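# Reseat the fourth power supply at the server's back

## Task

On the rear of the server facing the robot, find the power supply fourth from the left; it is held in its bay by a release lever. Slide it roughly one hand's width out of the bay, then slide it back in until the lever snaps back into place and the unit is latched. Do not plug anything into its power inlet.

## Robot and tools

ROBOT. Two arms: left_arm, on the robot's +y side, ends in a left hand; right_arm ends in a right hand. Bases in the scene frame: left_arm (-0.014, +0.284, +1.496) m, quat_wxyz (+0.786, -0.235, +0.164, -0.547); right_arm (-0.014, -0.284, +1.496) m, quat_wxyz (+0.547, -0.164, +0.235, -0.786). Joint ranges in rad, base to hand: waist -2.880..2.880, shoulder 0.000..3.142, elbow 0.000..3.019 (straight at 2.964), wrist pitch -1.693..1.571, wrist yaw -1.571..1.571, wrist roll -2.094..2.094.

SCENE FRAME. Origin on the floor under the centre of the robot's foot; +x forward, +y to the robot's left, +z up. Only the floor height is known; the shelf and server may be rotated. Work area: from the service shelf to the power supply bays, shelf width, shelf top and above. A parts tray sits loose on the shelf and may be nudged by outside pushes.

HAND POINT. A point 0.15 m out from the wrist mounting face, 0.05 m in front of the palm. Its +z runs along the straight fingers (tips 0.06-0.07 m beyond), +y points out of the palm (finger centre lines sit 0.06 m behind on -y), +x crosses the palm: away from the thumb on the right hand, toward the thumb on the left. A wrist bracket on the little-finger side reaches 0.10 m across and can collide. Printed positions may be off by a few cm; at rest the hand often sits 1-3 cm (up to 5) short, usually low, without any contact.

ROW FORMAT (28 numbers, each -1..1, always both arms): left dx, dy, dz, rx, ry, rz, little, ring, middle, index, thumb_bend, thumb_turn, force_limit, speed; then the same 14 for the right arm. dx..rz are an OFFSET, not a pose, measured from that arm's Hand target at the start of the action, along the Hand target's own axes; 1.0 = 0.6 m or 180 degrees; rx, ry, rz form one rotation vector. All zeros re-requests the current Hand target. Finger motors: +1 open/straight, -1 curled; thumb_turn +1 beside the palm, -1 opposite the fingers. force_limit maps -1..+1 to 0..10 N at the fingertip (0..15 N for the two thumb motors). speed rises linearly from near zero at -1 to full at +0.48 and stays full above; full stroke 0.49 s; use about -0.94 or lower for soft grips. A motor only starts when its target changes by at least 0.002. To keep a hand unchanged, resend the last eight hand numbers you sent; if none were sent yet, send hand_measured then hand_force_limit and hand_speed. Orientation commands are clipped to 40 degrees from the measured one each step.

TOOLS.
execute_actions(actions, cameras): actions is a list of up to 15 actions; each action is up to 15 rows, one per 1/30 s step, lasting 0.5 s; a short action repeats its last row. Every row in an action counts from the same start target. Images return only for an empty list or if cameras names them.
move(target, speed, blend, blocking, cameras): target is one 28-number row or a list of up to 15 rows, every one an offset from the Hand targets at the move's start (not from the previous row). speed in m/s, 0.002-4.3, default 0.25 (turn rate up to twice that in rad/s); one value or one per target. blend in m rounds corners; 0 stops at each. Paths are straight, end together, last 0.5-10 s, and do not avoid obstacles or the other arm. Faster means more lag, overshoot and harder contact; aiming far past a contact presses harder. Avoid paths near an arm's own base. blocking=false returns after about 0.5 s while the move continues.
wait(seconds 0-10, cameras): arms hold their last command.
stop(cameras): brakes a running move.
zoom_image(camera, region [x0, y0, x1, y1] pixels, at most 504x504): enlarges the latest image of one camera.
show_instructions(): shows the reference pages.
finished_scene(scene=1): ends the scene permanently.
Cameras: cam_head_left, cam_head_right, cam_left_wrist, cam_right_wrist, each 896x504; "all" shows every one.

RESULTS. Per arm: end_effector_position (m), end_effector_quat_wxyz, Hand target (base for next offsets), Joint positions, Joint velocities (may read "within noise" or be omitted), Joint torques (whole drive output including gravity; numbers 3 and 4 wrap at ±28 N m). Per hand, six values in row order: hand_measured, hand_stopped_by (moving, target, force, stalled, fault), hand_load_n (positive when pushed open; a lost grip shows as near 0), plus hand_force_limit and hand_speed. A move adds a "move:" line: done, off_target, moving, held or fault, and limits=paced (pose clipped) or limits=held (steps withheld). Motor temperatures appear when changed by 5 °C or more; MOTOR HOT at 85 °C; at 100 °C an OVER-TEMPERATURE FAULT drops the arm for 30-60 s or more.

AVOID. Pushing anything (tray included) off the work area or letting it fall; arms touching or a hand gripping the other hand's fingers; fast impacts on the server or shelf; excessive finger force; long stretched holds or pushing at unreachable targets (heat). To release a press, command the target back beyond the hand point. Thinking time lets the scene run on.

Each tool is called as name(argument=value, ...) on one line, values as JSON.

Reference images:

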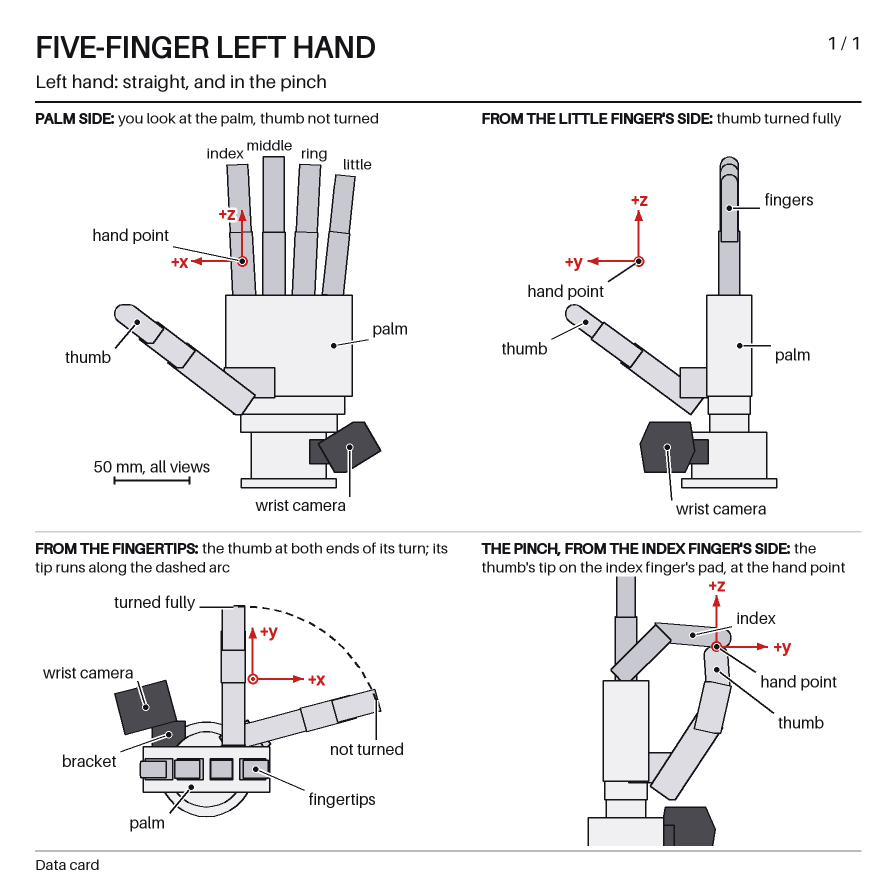

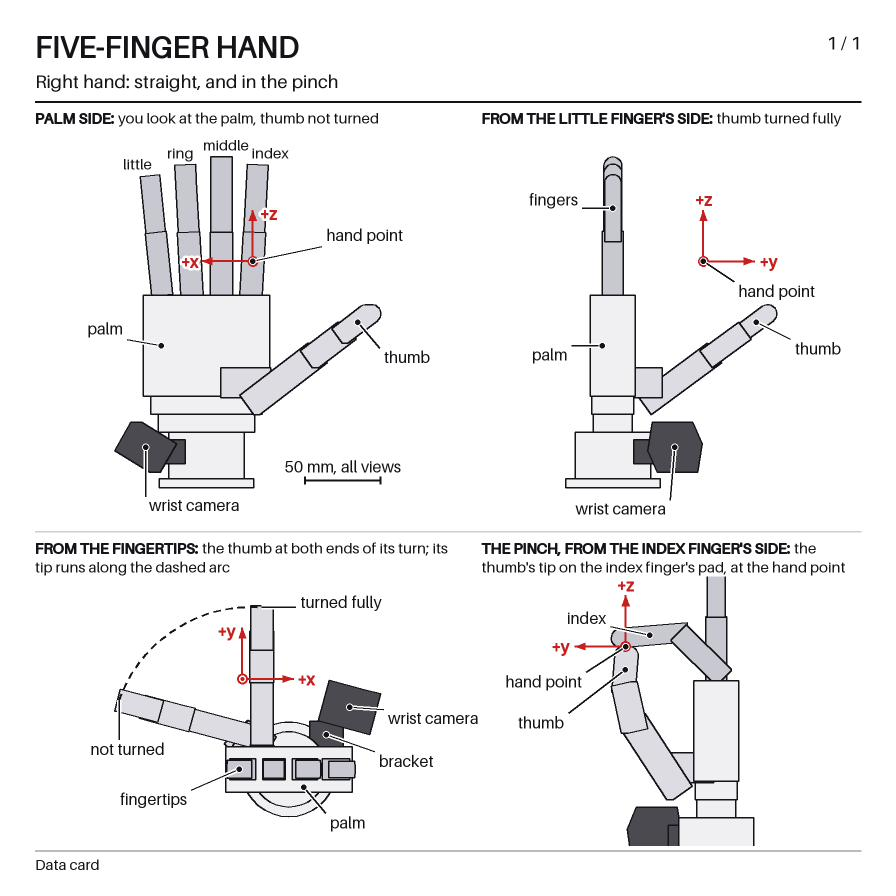

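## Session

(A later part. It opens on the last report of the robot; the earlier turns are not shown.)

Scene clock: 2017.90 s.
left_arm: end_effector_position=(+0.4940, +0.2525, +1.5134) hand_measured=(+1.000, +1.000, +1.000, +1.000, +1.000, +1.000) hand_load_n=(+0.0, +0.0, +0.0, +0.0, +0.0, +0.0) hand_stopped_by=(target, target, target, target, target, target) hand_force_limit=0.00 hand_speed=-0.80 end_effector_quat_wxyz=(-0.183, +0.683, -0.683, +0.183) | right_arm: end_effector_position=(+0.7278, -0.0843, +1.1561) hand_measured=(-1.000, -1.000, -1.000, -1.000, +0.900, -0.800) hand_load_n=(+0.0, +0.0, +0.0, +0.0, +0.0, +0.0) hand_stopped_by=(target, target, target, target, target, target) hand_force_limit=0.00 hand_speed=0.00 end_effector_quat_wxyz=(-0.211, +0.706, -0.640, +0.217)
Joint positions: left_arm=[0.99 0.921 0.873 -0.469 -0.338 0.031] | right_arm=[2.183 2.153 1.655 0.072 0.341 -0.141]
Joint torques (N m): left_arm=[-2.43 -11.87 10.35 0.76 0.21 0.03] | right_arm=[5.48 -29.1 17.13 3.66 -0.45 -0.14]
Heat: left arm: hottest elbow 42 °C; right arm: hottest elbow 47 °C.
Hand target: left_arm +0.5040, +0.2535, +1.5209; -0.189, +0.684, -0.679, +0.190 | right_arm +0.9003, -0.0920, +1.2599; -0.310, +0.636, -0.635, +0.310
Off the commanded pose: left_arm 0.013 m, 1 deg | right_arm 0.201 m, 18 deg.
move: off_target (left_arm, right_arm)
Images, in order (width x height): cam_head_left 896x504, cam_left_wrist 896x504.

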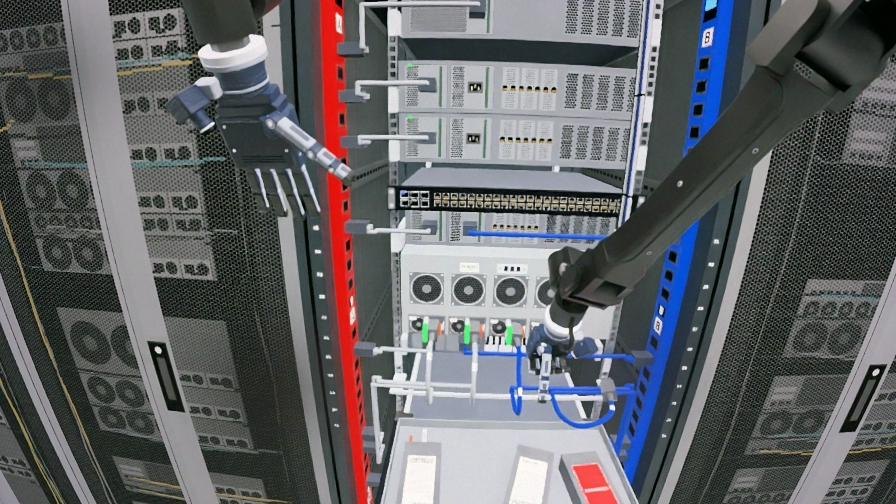

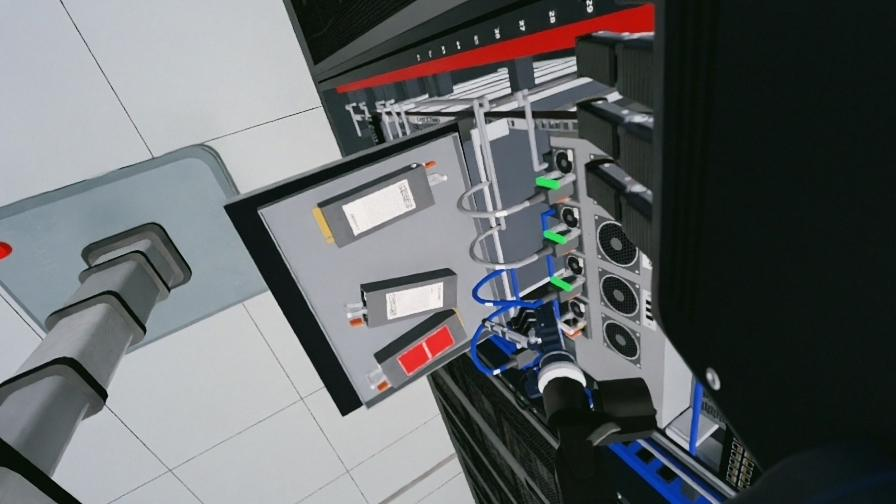

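move(target=[[0,0,0,0,0,0,1,1,1,1,1,1,0,-0.8, 0,-0.158,0.0668,0,0,0,-1,-1,-1,-1,0.9,-0.8,0.0,0.0]], speed=[0.1], cameras=["cam_left_wrist","cam_head_left"])

zoom_image(camera="cam_left_wrist", region=[530, 290, 600, 360])

Scene clock: 2036.97 s.
left_arm: end_effector_position=(+0.4940, +0.2525, +1.5134) hand_measured=(+1.000, +1.000, +1.000, +1.000, +1.000, +1.000) hand_load_n=(+0.0, +0.0, +0.0, +0.0, +0.0, +0.0) hand_stopped_by=(target, target, target, target, target, target) hand_force_limit=0.00 hand_speed=-0.80 end_effector_quat_wxyz=(-0.183, +0.683, -0.683, +0.183) | right_arm: end_effector_position=(+0.7206, -0.0901, +1.1690) hand_measured=(-1.000, -1.000, -1.000, -1.000, +0.900, -0.800) hand_load_n=(+0.0, +0.0, +0.0, +0.0, +0.0, +0.0) hand_stopped_by=(target, target, target, target, target, target) hand_force_limit=0.00 hand_speed=0.00 end_effector_quat_wxyz=(-0.156, +0.741, -0.633, +0.165)
Joint positions: left_arm=[0.99 0.921 0.873 -0.469 -0.338 0.031] | right_arm=[2.183 2.147 1.766 -0.212 0.342 -0.141]
Joint torques (N m): left_arm=[-1.79 -11.52 10.21 0.8 0.25 0.01] | right_arm=[5.77 -32.85 23.58 5.61 -0.29 -0.13]
Motor temperatures (°C): left_arm=[20 29 42 20 22 22] | right_arm=[22 42 56 23 23 21]
Heat: left arm: hottest elbow 42 °C; right arm: hottest elbow 56 °C.
Hand target: left_arm +0.5040, +0.2535, +1.5209; -0.189, +0.684, -0.679, +0.190 | right_arm +0.9902, -0.0920, +1.3099; -0.310, +0.636, -0.635, +0.310
Off the commanded pose: left_arm 0.013 m, 1 deg | right_arm 0.304 m, 27 deg.
move: off_target (left_arm, right_arm)
Images, in order (width x height): cam_head_left 896x504, cam_left_wrist 896x504.

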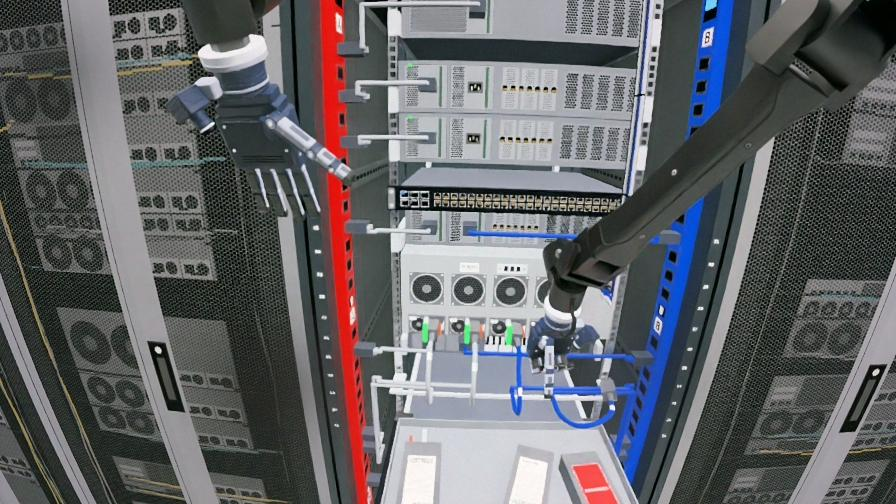

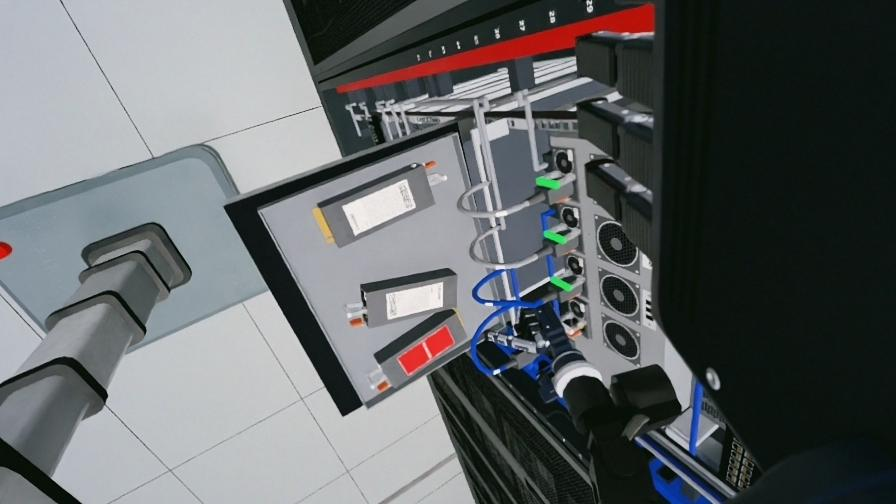

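Scaled by 7.200 from the camera's 896x504 image, which has a finer 1280x720 frame.

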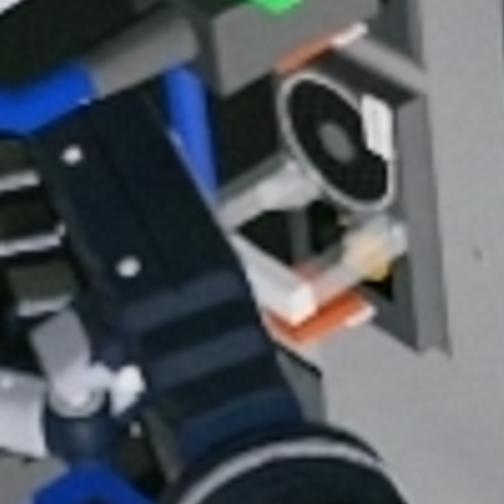

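move(target=[[0,0,0,0,0,0,1,1,1,1,1,1,0,-0.8, 0.0,0.5293,-0.2849,0,0,0,-1,-1,-1,-1,0.9,-0.8,0.0,0.0],[0,0,0,0,0,0,1,1,1,1,1,1,0,-0.8, 0.0267,0.5293,-0.2849,-0.0374,-0.1581,-0.1397,-1,-1,-1,-1,0.9,-0.8,0.0,0.0]], speed=0.2, cameras=["cam_left_wrist","cam_head_left","cam_head_right"])

zoom_image(camera="cam_left_wrist", region=[530, 290, 600, 360])

zoom_image(camera="cam_head_left", region=[480, 280, 620, 420])

Scene clock: 2124.33 s.
left_arm: end_effector_position=(+0.4940, +0.2525, +1.5134) hand_measured=(+1.000, +1.000, +1.000, +1.000, +1.000, +1.000) hand_load_n=(+0.0, +0.0, +0.0, +0.0, +0.0, +0.0) hand_stopped_by=(target, target, target, target, target, target) hand_force_limit=0.00 hand_speed=-0.80 end_effector_quat_wxyz=(-0.183, +0.683, -0.683, +0.183) | right_arm: end_effector_position=(+0.6636, -0.1044, +1.0132) hand_measured=(-1.000, -1.000, -1.000, -1.000, +0.900, -0.800) hand_load_n=(+0.0, +0.0, +0.0, +0.0, +0.0, +0.0) hand_stopped_by=(target, target, target, target, target, target) hand_force_limit=0.00 hand_speed=0.00 end_effector_quat_wxyz=(-0.076, +0.711, -0.683, +0.149)
Joint positions: left_arm=[0.99 0.921 0.873 -0.469 -0.338 0.031] | right_arm=[2.129 2.448 1.933 -0.212 0.415 -0.03]
Joint torques (N m): left_arm=[-1.73 -12.16 10.37 0.83 0.23 0] | right_arm=[5.36 -20.66 4.16 0.75 0.13 -0.01]
Motor temperatures (°C): left_arm=[20 28 43 20 22 22] | right_arm=[22 36 55 22 22 21]
Heat: left arm: hottest elbow 43 °C; right arm: hottest elbow 55 °C.
Hand target: left_arm +0.5040, +0.2535, +1.5209; -0.189, +0.684, -0.679, +0.190 | right_arm +0.6564, -0.1075, +1.0037; -0.071, +0.711, -0.684, +0.146 (not the last commanded pose)
Off the commanded pose: left_arm 0.013 m, 1 deg.
OVER-TEMPERATURE FAULT: MOTORS OFF. Before this call, joint 3 (elbow) of the right arm reached 100 °C; the stop lasted 44 seconds. The right arm was limp: it may have fallen or been pushed. The right arm ran none of this call's commands: an arm, its gripper or tool too, takes no command until a result says that it accepts commands again. In this call the stop used none of the actions that the scene allows. The right arm's motors are on again: the right arm holds where the fault left it. The right arm accepts commands again.
move: fault (right_arm), off_target (left_arm); path passed 0 of 2 targets
Images, in order (width x height): cam_head_left 896x504, cam_head_right 896x504, cam_left_wrist 896x504.

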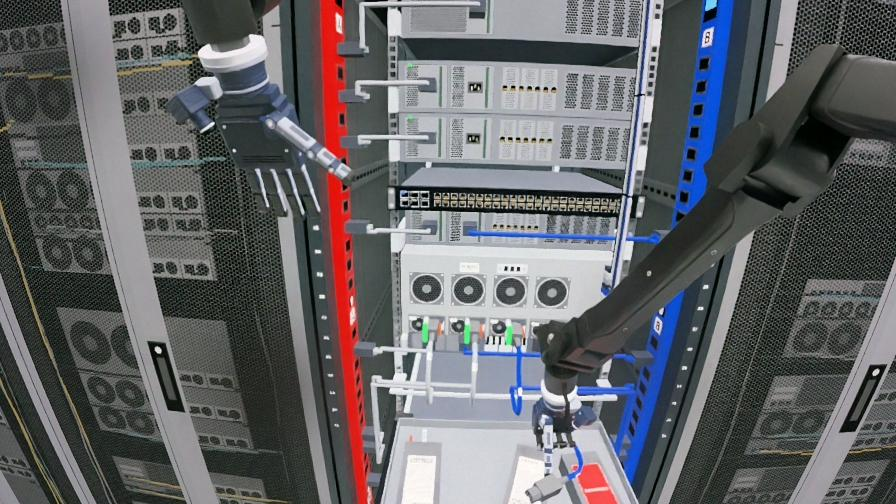

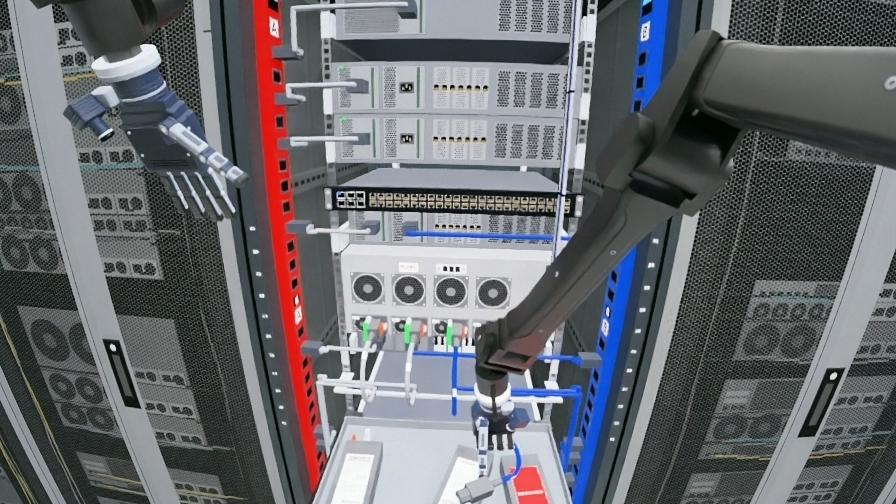

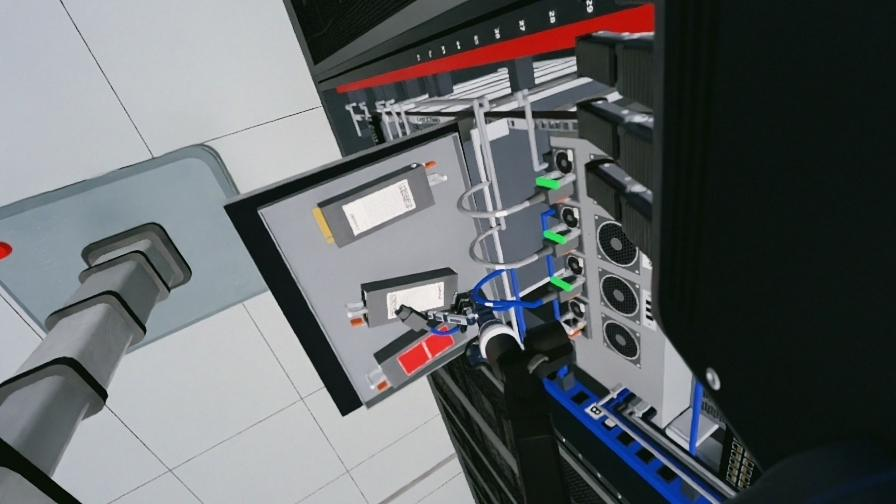

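Scaled by 7.200 from the camera's 896x504 image, which has a finer 1280x720 frame.

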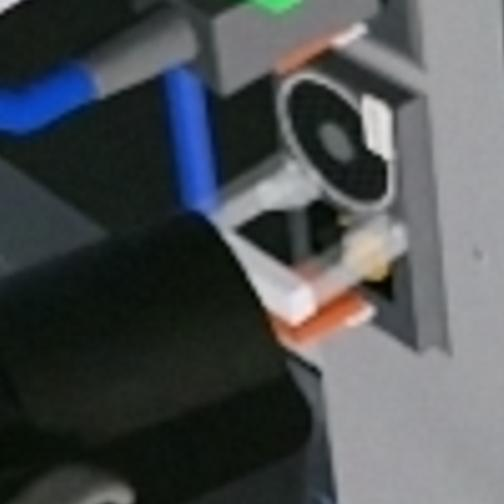

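Scaled by 3.600 from the camera's 896x504 image, which has a finer 1280x720 frame.

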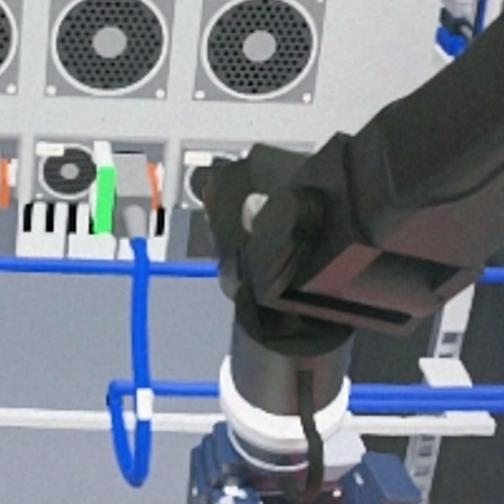

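execute_actions(actions=[], cameras=["all"])

zoom_image(camera="cam_head_left", region=[480, 360, 660, 504])

zoom_image(camera="cam_head_right", region=[420, 360, 600, 504])

zoom_image(camera="cam_left_wrist", region=[370, 250, 600, 420])

Scene clock: 2128.63 s.
left_arm: end_effector_position=(+0.4940, +0.2525, +1.5134) hand_measured=(+1.000, +1.000, +1.000, +1.000, +1.000, +1.000) hand_load_n=(+0.0, +0.0, +0.0, +0.0, +0.0, +0.0) hand_stopped_by=(target, target, target, target, target, target) hand_force_limit=0.00 hand_speed=-0.80 end_effector_quat_wxyz=(-0.183, +0.683, -0.683, +0.183) | right_arm: end_effector_position=(+0.6636, -0.1044, +1.0132) hand_measured=(-1.000, -1.000, -1.000, -1.000, +0.900, -0.800) hand_load_n=(+0.0, +0.0, +0.0, +0.0, +0.0, +0.0) hand_stopped_by=(target, target, target, target, target, target) hand_force_limit=0.00 hand_speed=0.00 end_effector_quat_wxyz=(-0.076, +0.711, -0.683, +0.149)
Joint positions: left_arm=[0.99 0.921 0.873 -0.469 -0.338 0.031] | right_arm=[2.129 2.448 1.933 -0.212 0.415 -0.03]
Joint velocities: within noise
Joint torques (N m): left_arm=[-1.67 -11.58 10.47 0.81 0.21 0] | right_arm=[5.19 -21.13 4.23 0.85 0.13 0.06]
Motor temperatures (°C): left_arm=[20 28 43 20 22 22] | right_arm=[22 36 53 22 22 21]
Heat: left arm: hottest elbow 43 °C; right arm: hottest elbow 53 °C.
Hand target: left_arm +0.5040, +0.2535, +1.5209; -0.189, +0.684, -0.679, +0.190 | right_arm +0.6564, -0.1075, +1.0037; -0.071, +0.711, -0.684, +0.146 (not the last commanded pose)
Off the commanded pose: left_arm 0.013 m, 1 deg.

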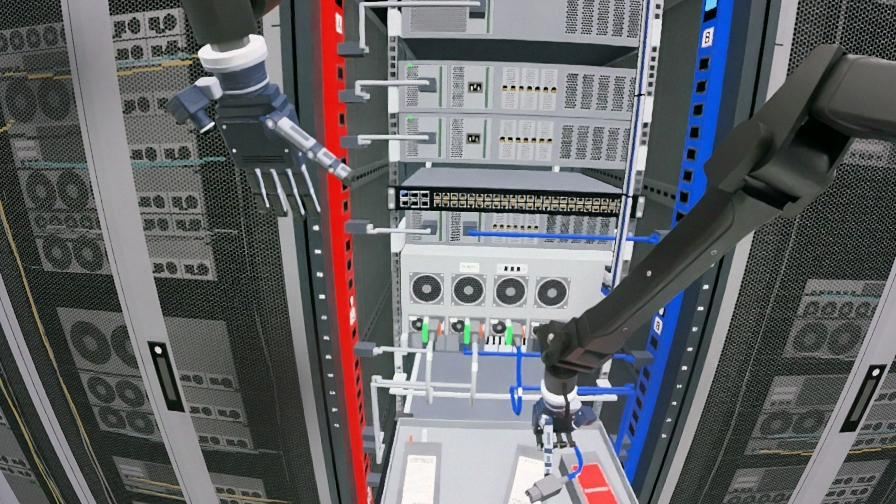

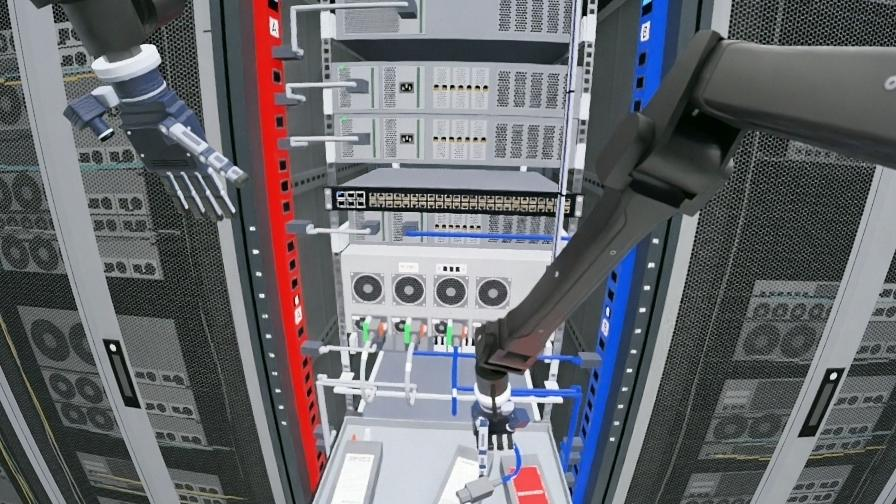

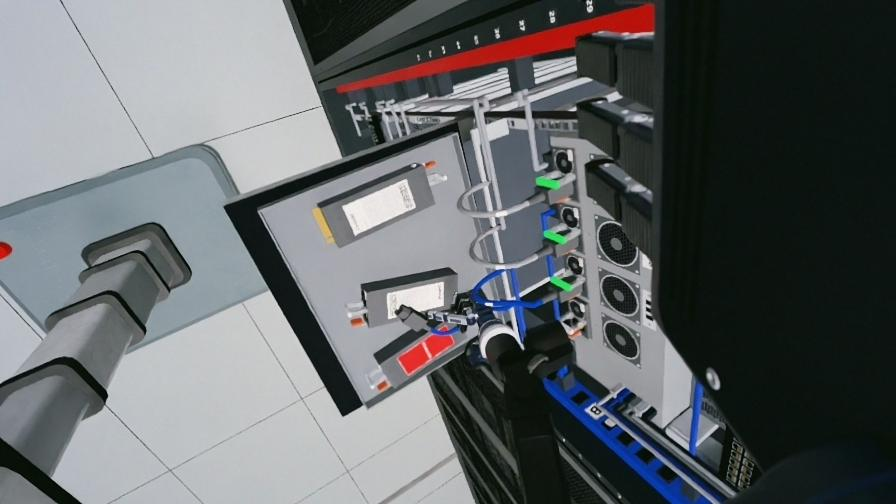

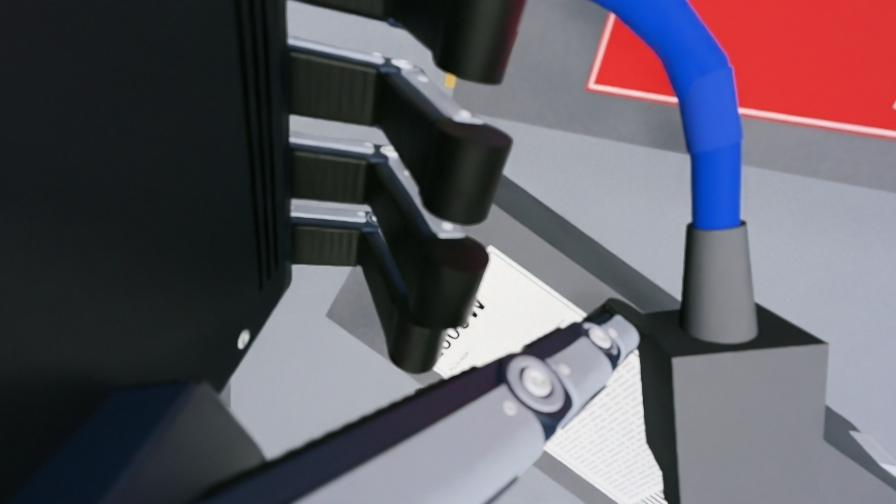

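Scaled by 2.800 from the camera's 896x504 image, which has a finer 1280x720 frame.

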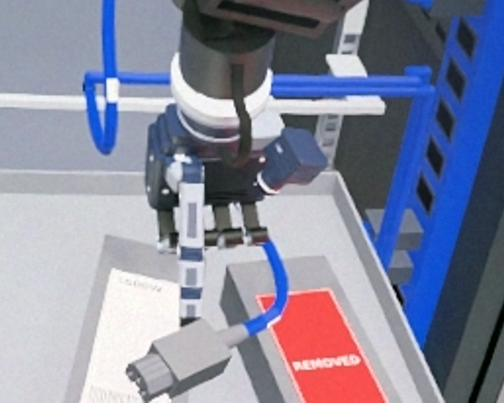

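Scaled by 2.800 from the camera's 896x504 image, which has a finer 1280x720 frame.

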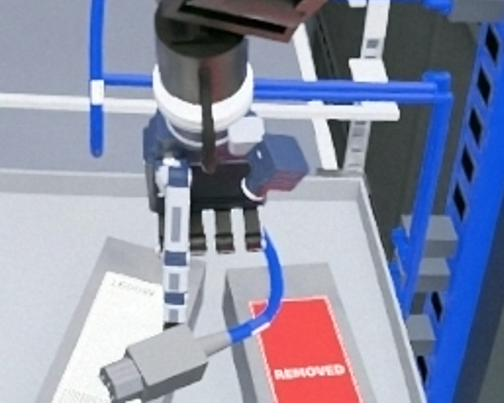

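Scaled by 2.191 from the camera's 896x504 image, which has a finer 1280x720 frame.

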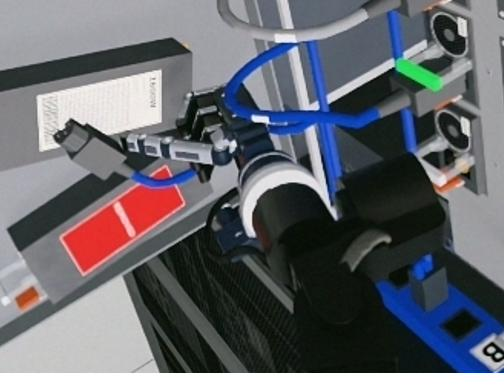

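move(target=[[0,0,0,0,0,0,1,1,1,1,1,1,0,-0.8, 0.0541,0.0353,-0.0576,0,0,0,-1,-1,-1,-1,0.9,-0.8,0.0,0.0]], speed=0.08, cameras=["cam_head_left","cam_left_wrist"])

zoom_image(camera="cam_left_wrist", region=[370, 250, 600, 420])

zoom_image(camera="cam_head_left", region=[480, 360, 660, 504])

Scene clock: 2140.10 s.
left_arm: end_effector_position=(+0.4940, +0.2525, +1.5134) hand_measured=(+1.000, +1.000, +1.000, +1.000, +1.000, +1.000) hand_load_n=(+0.0, +0.0, +0.0, +0.0, +0.0, +0.0) hand_stopped_by=(target, target, target, target, target, target) hand_force_limit=0.00 hand_speed=-0.80 end_effector_quat_wxyz=(-0.183, +0.683, -0.683, +0.183) | right_arm: end_effector_position=(+0.6134, -0.1253, +1.0236) hand_measured=(-1.000, -1.000, -1.000, -1.000, +0.900, -0.800) hand_load_n=(+0.0, +0.0, +0.0, +0.0, +0.0, +0.0) hand_stopped_by=(target, target, target, target, target, target) hand_force_limit=0.00 hand_speed=0.00 end_effector_quat_wxyz=(-0.065, +0.714, -0.683, +0.136)
Joint positions: left_arm=[0.99 0.921 0.873 -0.469 -0.338 0.031] | right_arm=[2.112 2.353 1.715 -0.122 0.4 -0.034]
Joint torques (N m): left_arm=[-1.96 -12.16 10.45 0.77 0.22 0] | right_arm=[4.13 -22.95 2.73 1.02 0.04 -0.08]
Heat: left arm: hottest elbow 43 °C; right arm: hottest elbow 51 °C.
Hand target: left_arm +0.5040, +0.2535, +1.5209; -0.189, +0.684, -0.679, +0.190 | right_arm +0.6262, -0.1375, +1.0336; -0.071, +0.711, -0.684, +0.146
Off the commanded pose: left_arm 0.013 m, 1 deg | right_arm 0.020 m, 1 deg.
move: off_target (left_arm, right_arm)
Images, in order (width x height): cam_head_left 896x504, cam_left_wrist 896x504.

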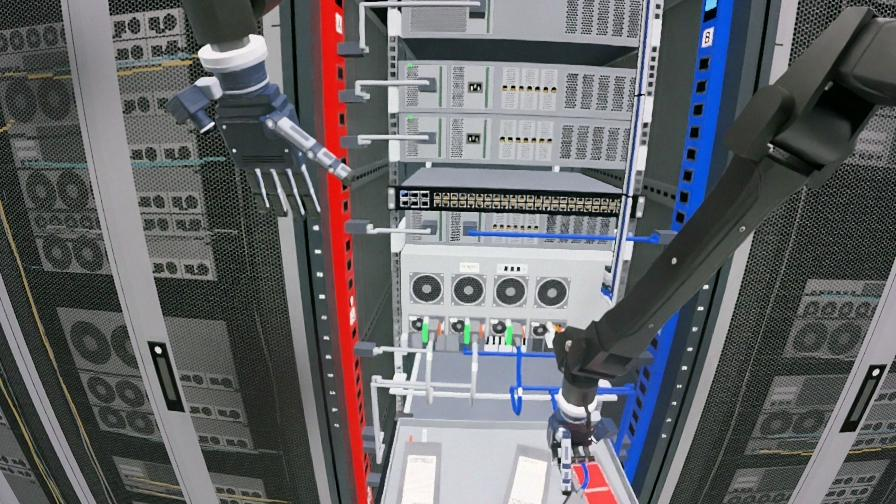

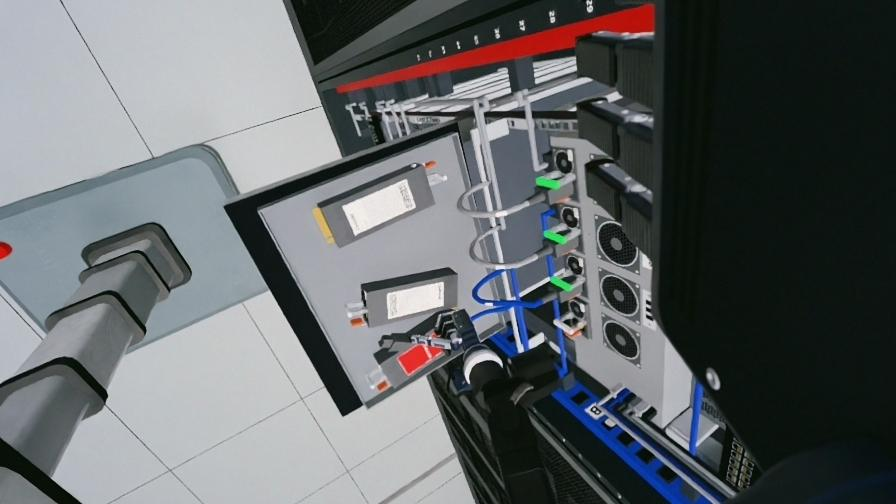

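Scaled by 2.191 from the camera's 896x504 image, which has a finer 1280x720 frame.

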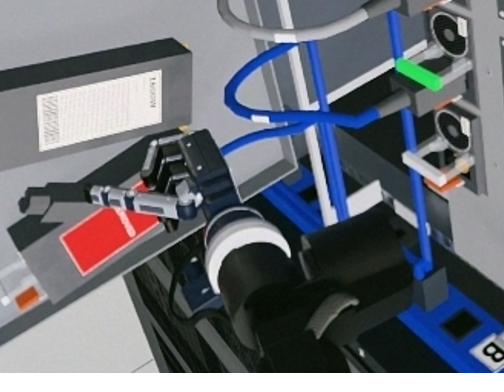

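Scaled by 2.800 from the camera's 896x504 image, which has a finer 1280x720 frame.

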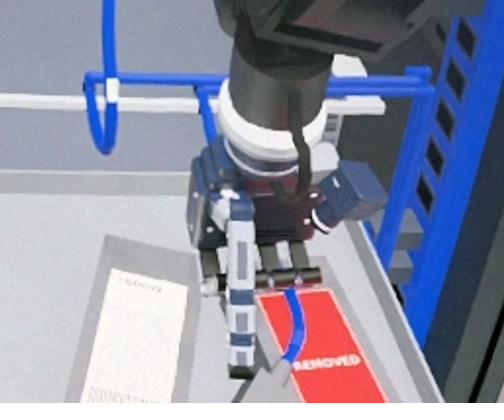

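move(target=[[0,0,0,0,0,0,1,1,1,1,1,1,0,-0.8, 0.0258,-0.0702,-0.2209,0,0,0,-1,-1,-1,-1,0.9,-0.8,0.0,0.0]], speed=0.1, cameras=["cam_head_left","cam_left_wrist"])

zoom_image(camera="cam_left_wrist", region=[370, 250, 600, 420])

zoom_image(camera="cam_head_left", region=[480, 360, 660, 504])

Scene clock: 2146.83 s.
left_arm: end_effector_position=(+0.4940, +0.2525, +1.5134) hand_measured=(+1.000, +1.000, +1.000, +1.000, +1.000, +1.000) hand_load_n=(+0.0, +0.0, +0.0, +0.0, -0.5, +0.0) hand_stopped_by=(target, target, target, target, target, target) hand_force_limit=0.00 hand_speed=-0.80 end_effector_quat_wxyz=(-0.183, +0.683, -0.683, +0.183) | right_arm: end_effector_position=(+0.6238, -0.1442, +1.1616) hand_measured=(-1.000, -1.000, -1.000, -1.000, +0.900, -0.800) hand_load_n=(+0.0, +0.0, +0.0, +0.0, +0.0, +0.0) hand_stopped_by=(target, target, target, target, target, target) hand_force_limit=0.00 hand_speed=0.00 end_effector_quat_wxyz=(-0.065, +0.713, -0.683, +0.145)
Joint positions: left_arm=[0.99 0.921 0.873 -0.469 -0.338 0.031] | right_arm=[2.148 2.034 1.505 -0.227 0.438 -0.014]
Joint torques (N m): left_arm=[-1.85 -11.63 10.33 0.76 0.21 0.03] | right_arm=[5.89 -21.95 3.47 0.31 0.33 0.11]
Heat: left arm: hottest elbow 43 °C; right arm: hottest elbow 49 °C.
Hand target: left_arm +0.5040, +0.2535, +1.5209; -0.189, +0.684, -0.679, +0.190 | right_arm +0.6264, -0.1375, +1.1735; -0.071, +0.711, -0.684, +0.146
Off the commanded pose: left_arm 0.013 m, 1 deg | right_arm 0.014 m, 1 deg.
move: off_target (left_arm, right_arm)
Images, in order (width x height): cam_head_left 896x504, cam_left_wrist 896x504.

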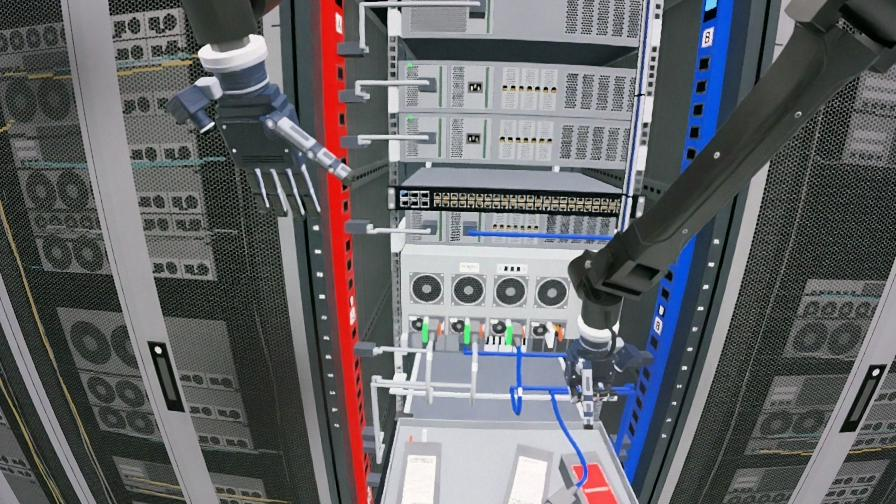

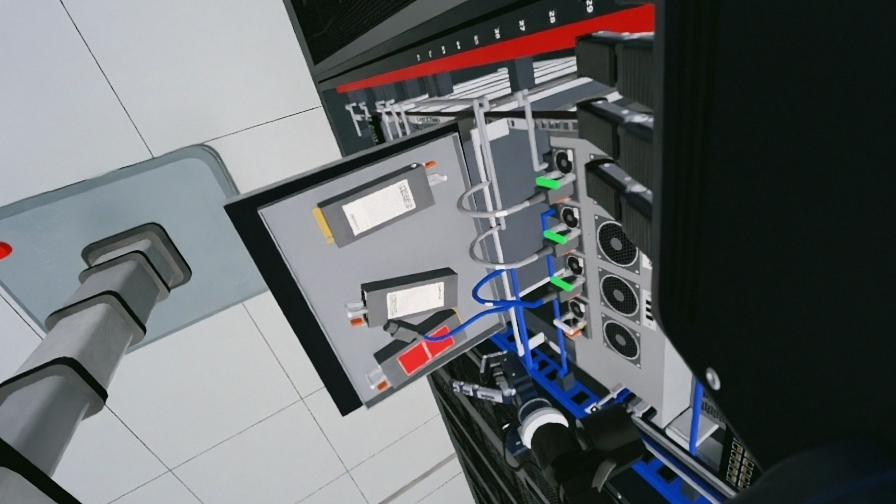

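Scaled by 2.191 from the camera's 896x504 image, which has a finer 1280x720 frame.

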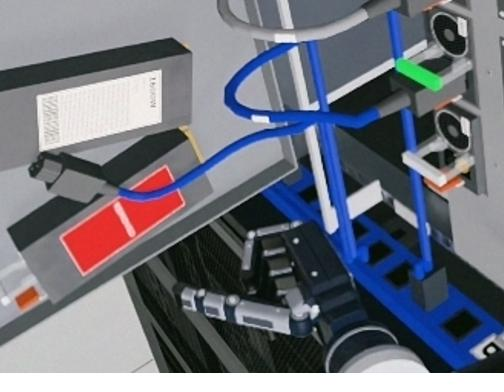

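Scaled by 2.800 from the camera's 896x504 image, which has a finer 1280x720 frame.

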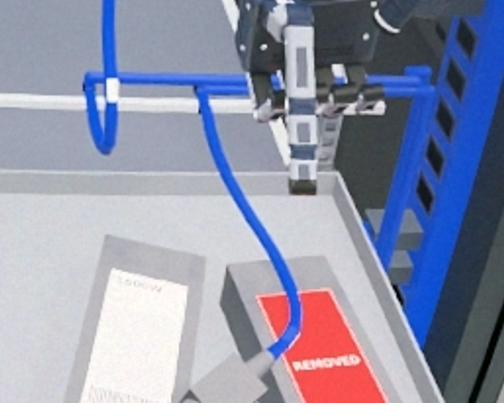

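zoom_image(camera="cam_head_left", region=[500, 310, 570, 360])

zoom_image(camera="cam_left_wrist", region=[545, 295, 600, 345])

zoom_image(camera="cam_left_wrist", region=[545, 250, 600, 300])

Scaled by 7.200 from the camera's 896x504 image, which has a finer 1280x720 frame.

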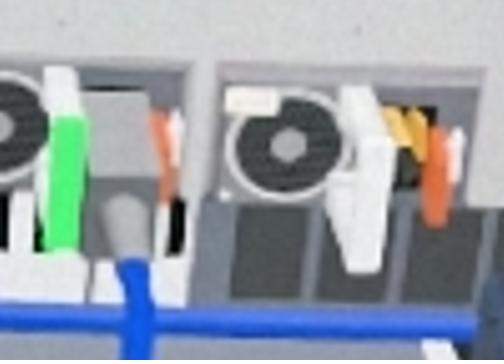

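Scaled by 9.164 from the camera's 896x504 image, which has a finer 1280x720 frame.

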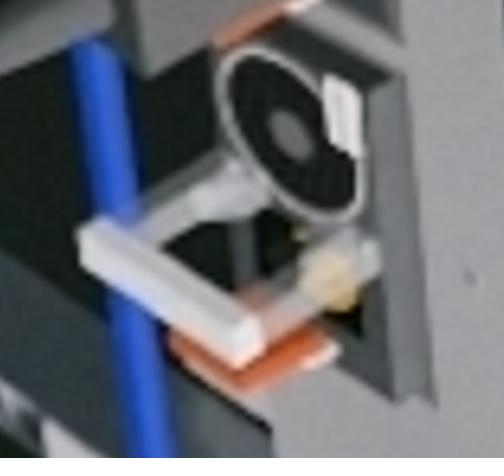

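Scaled by 9.164 from the camera's 896x504 image, which has a finer 1280x720 frame.

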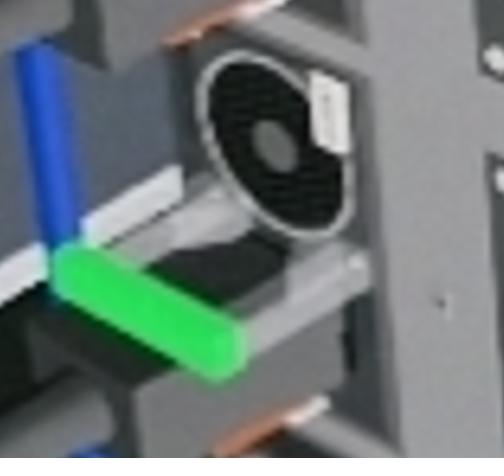

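zoom_image(camera="cam_head_left", region=[480, 310, 550, 360])

zoom_image(camera="cam_head_right", region=[430, 310, 500, 360])

zoom_image(camera="cam_head_right", region=[470, 310, 540, 360])

Scaled by 7.200 from the camera's 896x504 image, which has a finer 1280x720 frame.

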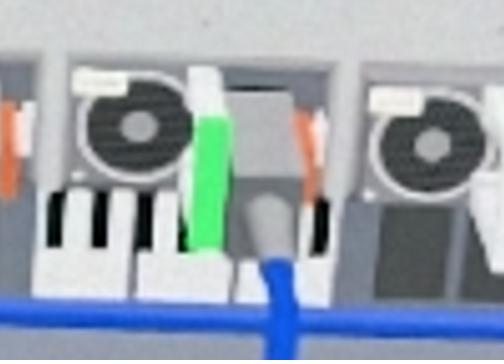

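This scene's latest camera images include none from cam_head_right. They are from: cam_head_left, cam_left_wrist. cam_head_right's image comes with the result of a call that names it in "cameras".

This scene's latest camera images include none from cam_head_right. They are from: cam_head_left, cam_left_wrist. cam_head_right's image comes with the result of a call that names it in "cameras".

move(target=[[0,0,0,0,0,0,1,1,1,1,1,1,0,-0.8, 0,0,0,0.1580,-0.1364,-0.1582,-1,-1,-1,-1,0.9,-0.8,0.0,0.0],[0,0,0,0,0,0,1,1,1,1,1,1,0,-0.8, -0.0483,-0.0542,0.0177,0.1580,-0.1364,-0.1582,-1,-1,-1,-1,0.9,-0.8,0.0,0.0]], speed=0.2, cameras=["cam_head_left","cam_left_wrist","cam_head_right"])

zoom_image(camera="cam_left_wrist", region=[480, 270, 640, 430])

zoom_image(camera="cam_head_left", region=[480, 290, 620, 420])

Scene clock: 2172.90 s.
left_arm: end_effector_position=(+0.4940, +0.2525, +1.5134) hand_measured=(+1.000, +1.000, +1.000, +1.000, +1.000, +1.000) hand_load_n=(+0.0, +0.0, +0.0, +0.0, +0.0, -0.5) hand_stopped_by=(target, target, target, target, target, target) hand_force_limit=0.00 hand_speed=-0.80 end_effector_quat_wxyz=(-0.183, +0.683, -0.683, +0.183) | right_arm: end_effector_position=(+0.6529, -0.1157, +1.1726) hand_measured=(-1.000, -1.000, -1.000, -1.000, +0.900, -0.800) hand_load_n=(+0.0, +0.0, +0.0, +0.0, +0.0, +0.0) hand_stopped_by=(target, target, target, target, target, target) hand_force_limit=0.00 hand_speed=0.00 end_effector_quat_wxyz=(-0.341, +0.831, -0.406, +0.168)
Joint positions: left_arm=[0.99 0.921 0.873 -0.469 -0.338 0.031] | right_arm=[2.074 2.001 1.328 0.265 -0.186 -0.613]
Joint torques (N m): left_arm=[-1.96 -11.75 10.4 0.84 0.22 0.02] | right_arm=[4.78 -18.2 5.42 0.96 -0.16 0.08]
Motor temperatures (°C): left_arm=[20 28 43 20 22 22] | right_arm=[22 37 45 22 22 21]
Heat: left arm: hottest elbow 43 °C; right arm: hottest elbow 45 °C.
Hand target: left_arm +0.5040, +0.2535, +1.5209; -0.189, +0.684, -0.679, +0.190 | right_arm +0.6600, -0.1080, +1.1701; -0.344, +0.830, -0.405, +0.168
Off the commanded pose: left_arm 0.013 m, 1 deg | right_arm 0.011 m, 0 deg.
move: off_target (left_arm, right_arm)
Images, in order (width x height): cam_head_left 896x504, cam_head_right 896x504, cam_left_wrist 896x504.

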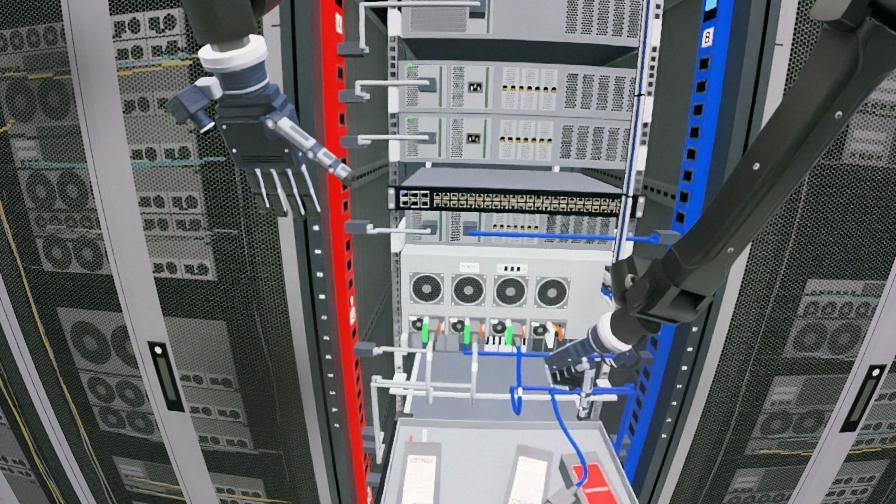

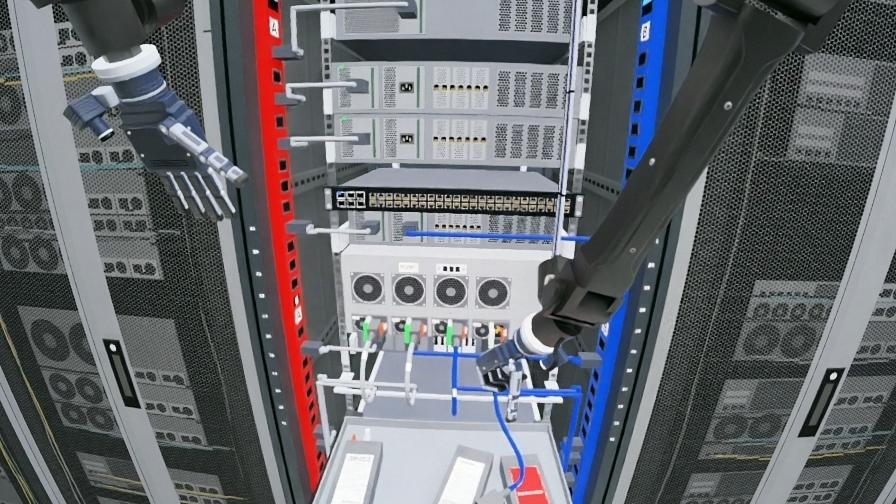

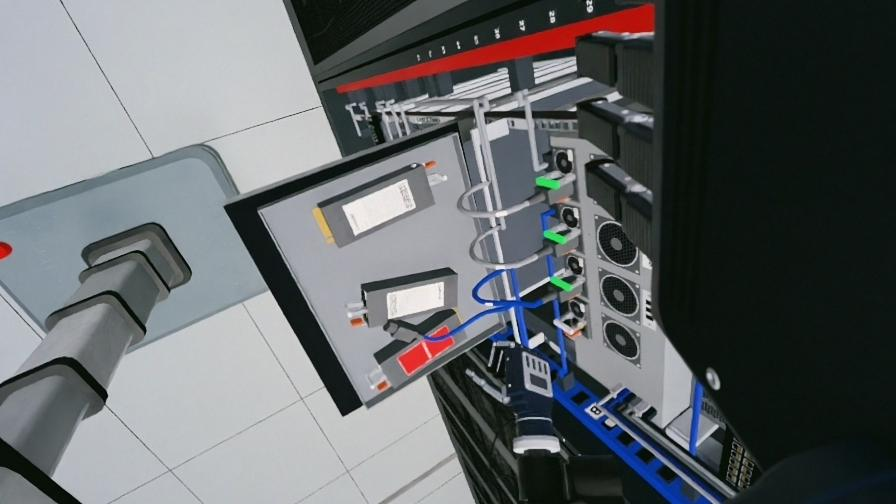

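Scaled by 3.150 from the camera's 896x504 image, which has a finer 1280x720 frame.

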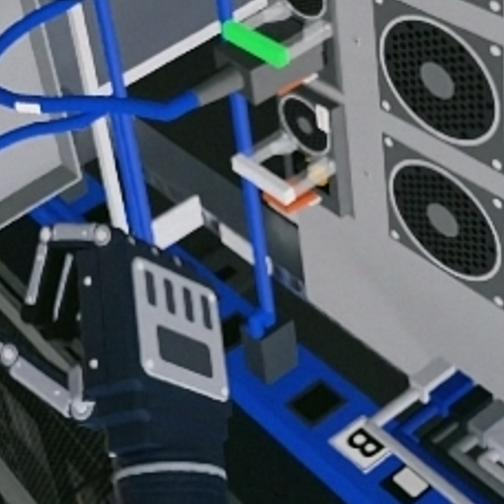

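Scaled by 3.600 from the camera's 896x504 image, which has a finer 1280x720 frame.

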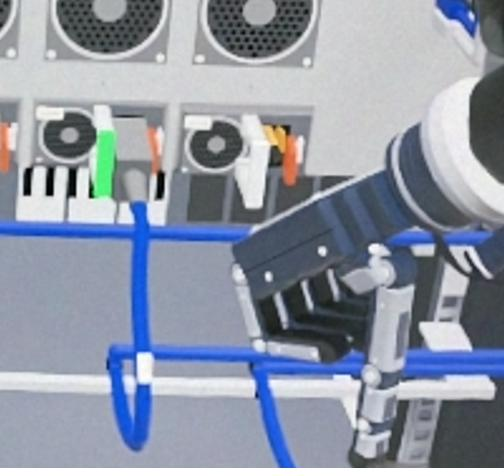

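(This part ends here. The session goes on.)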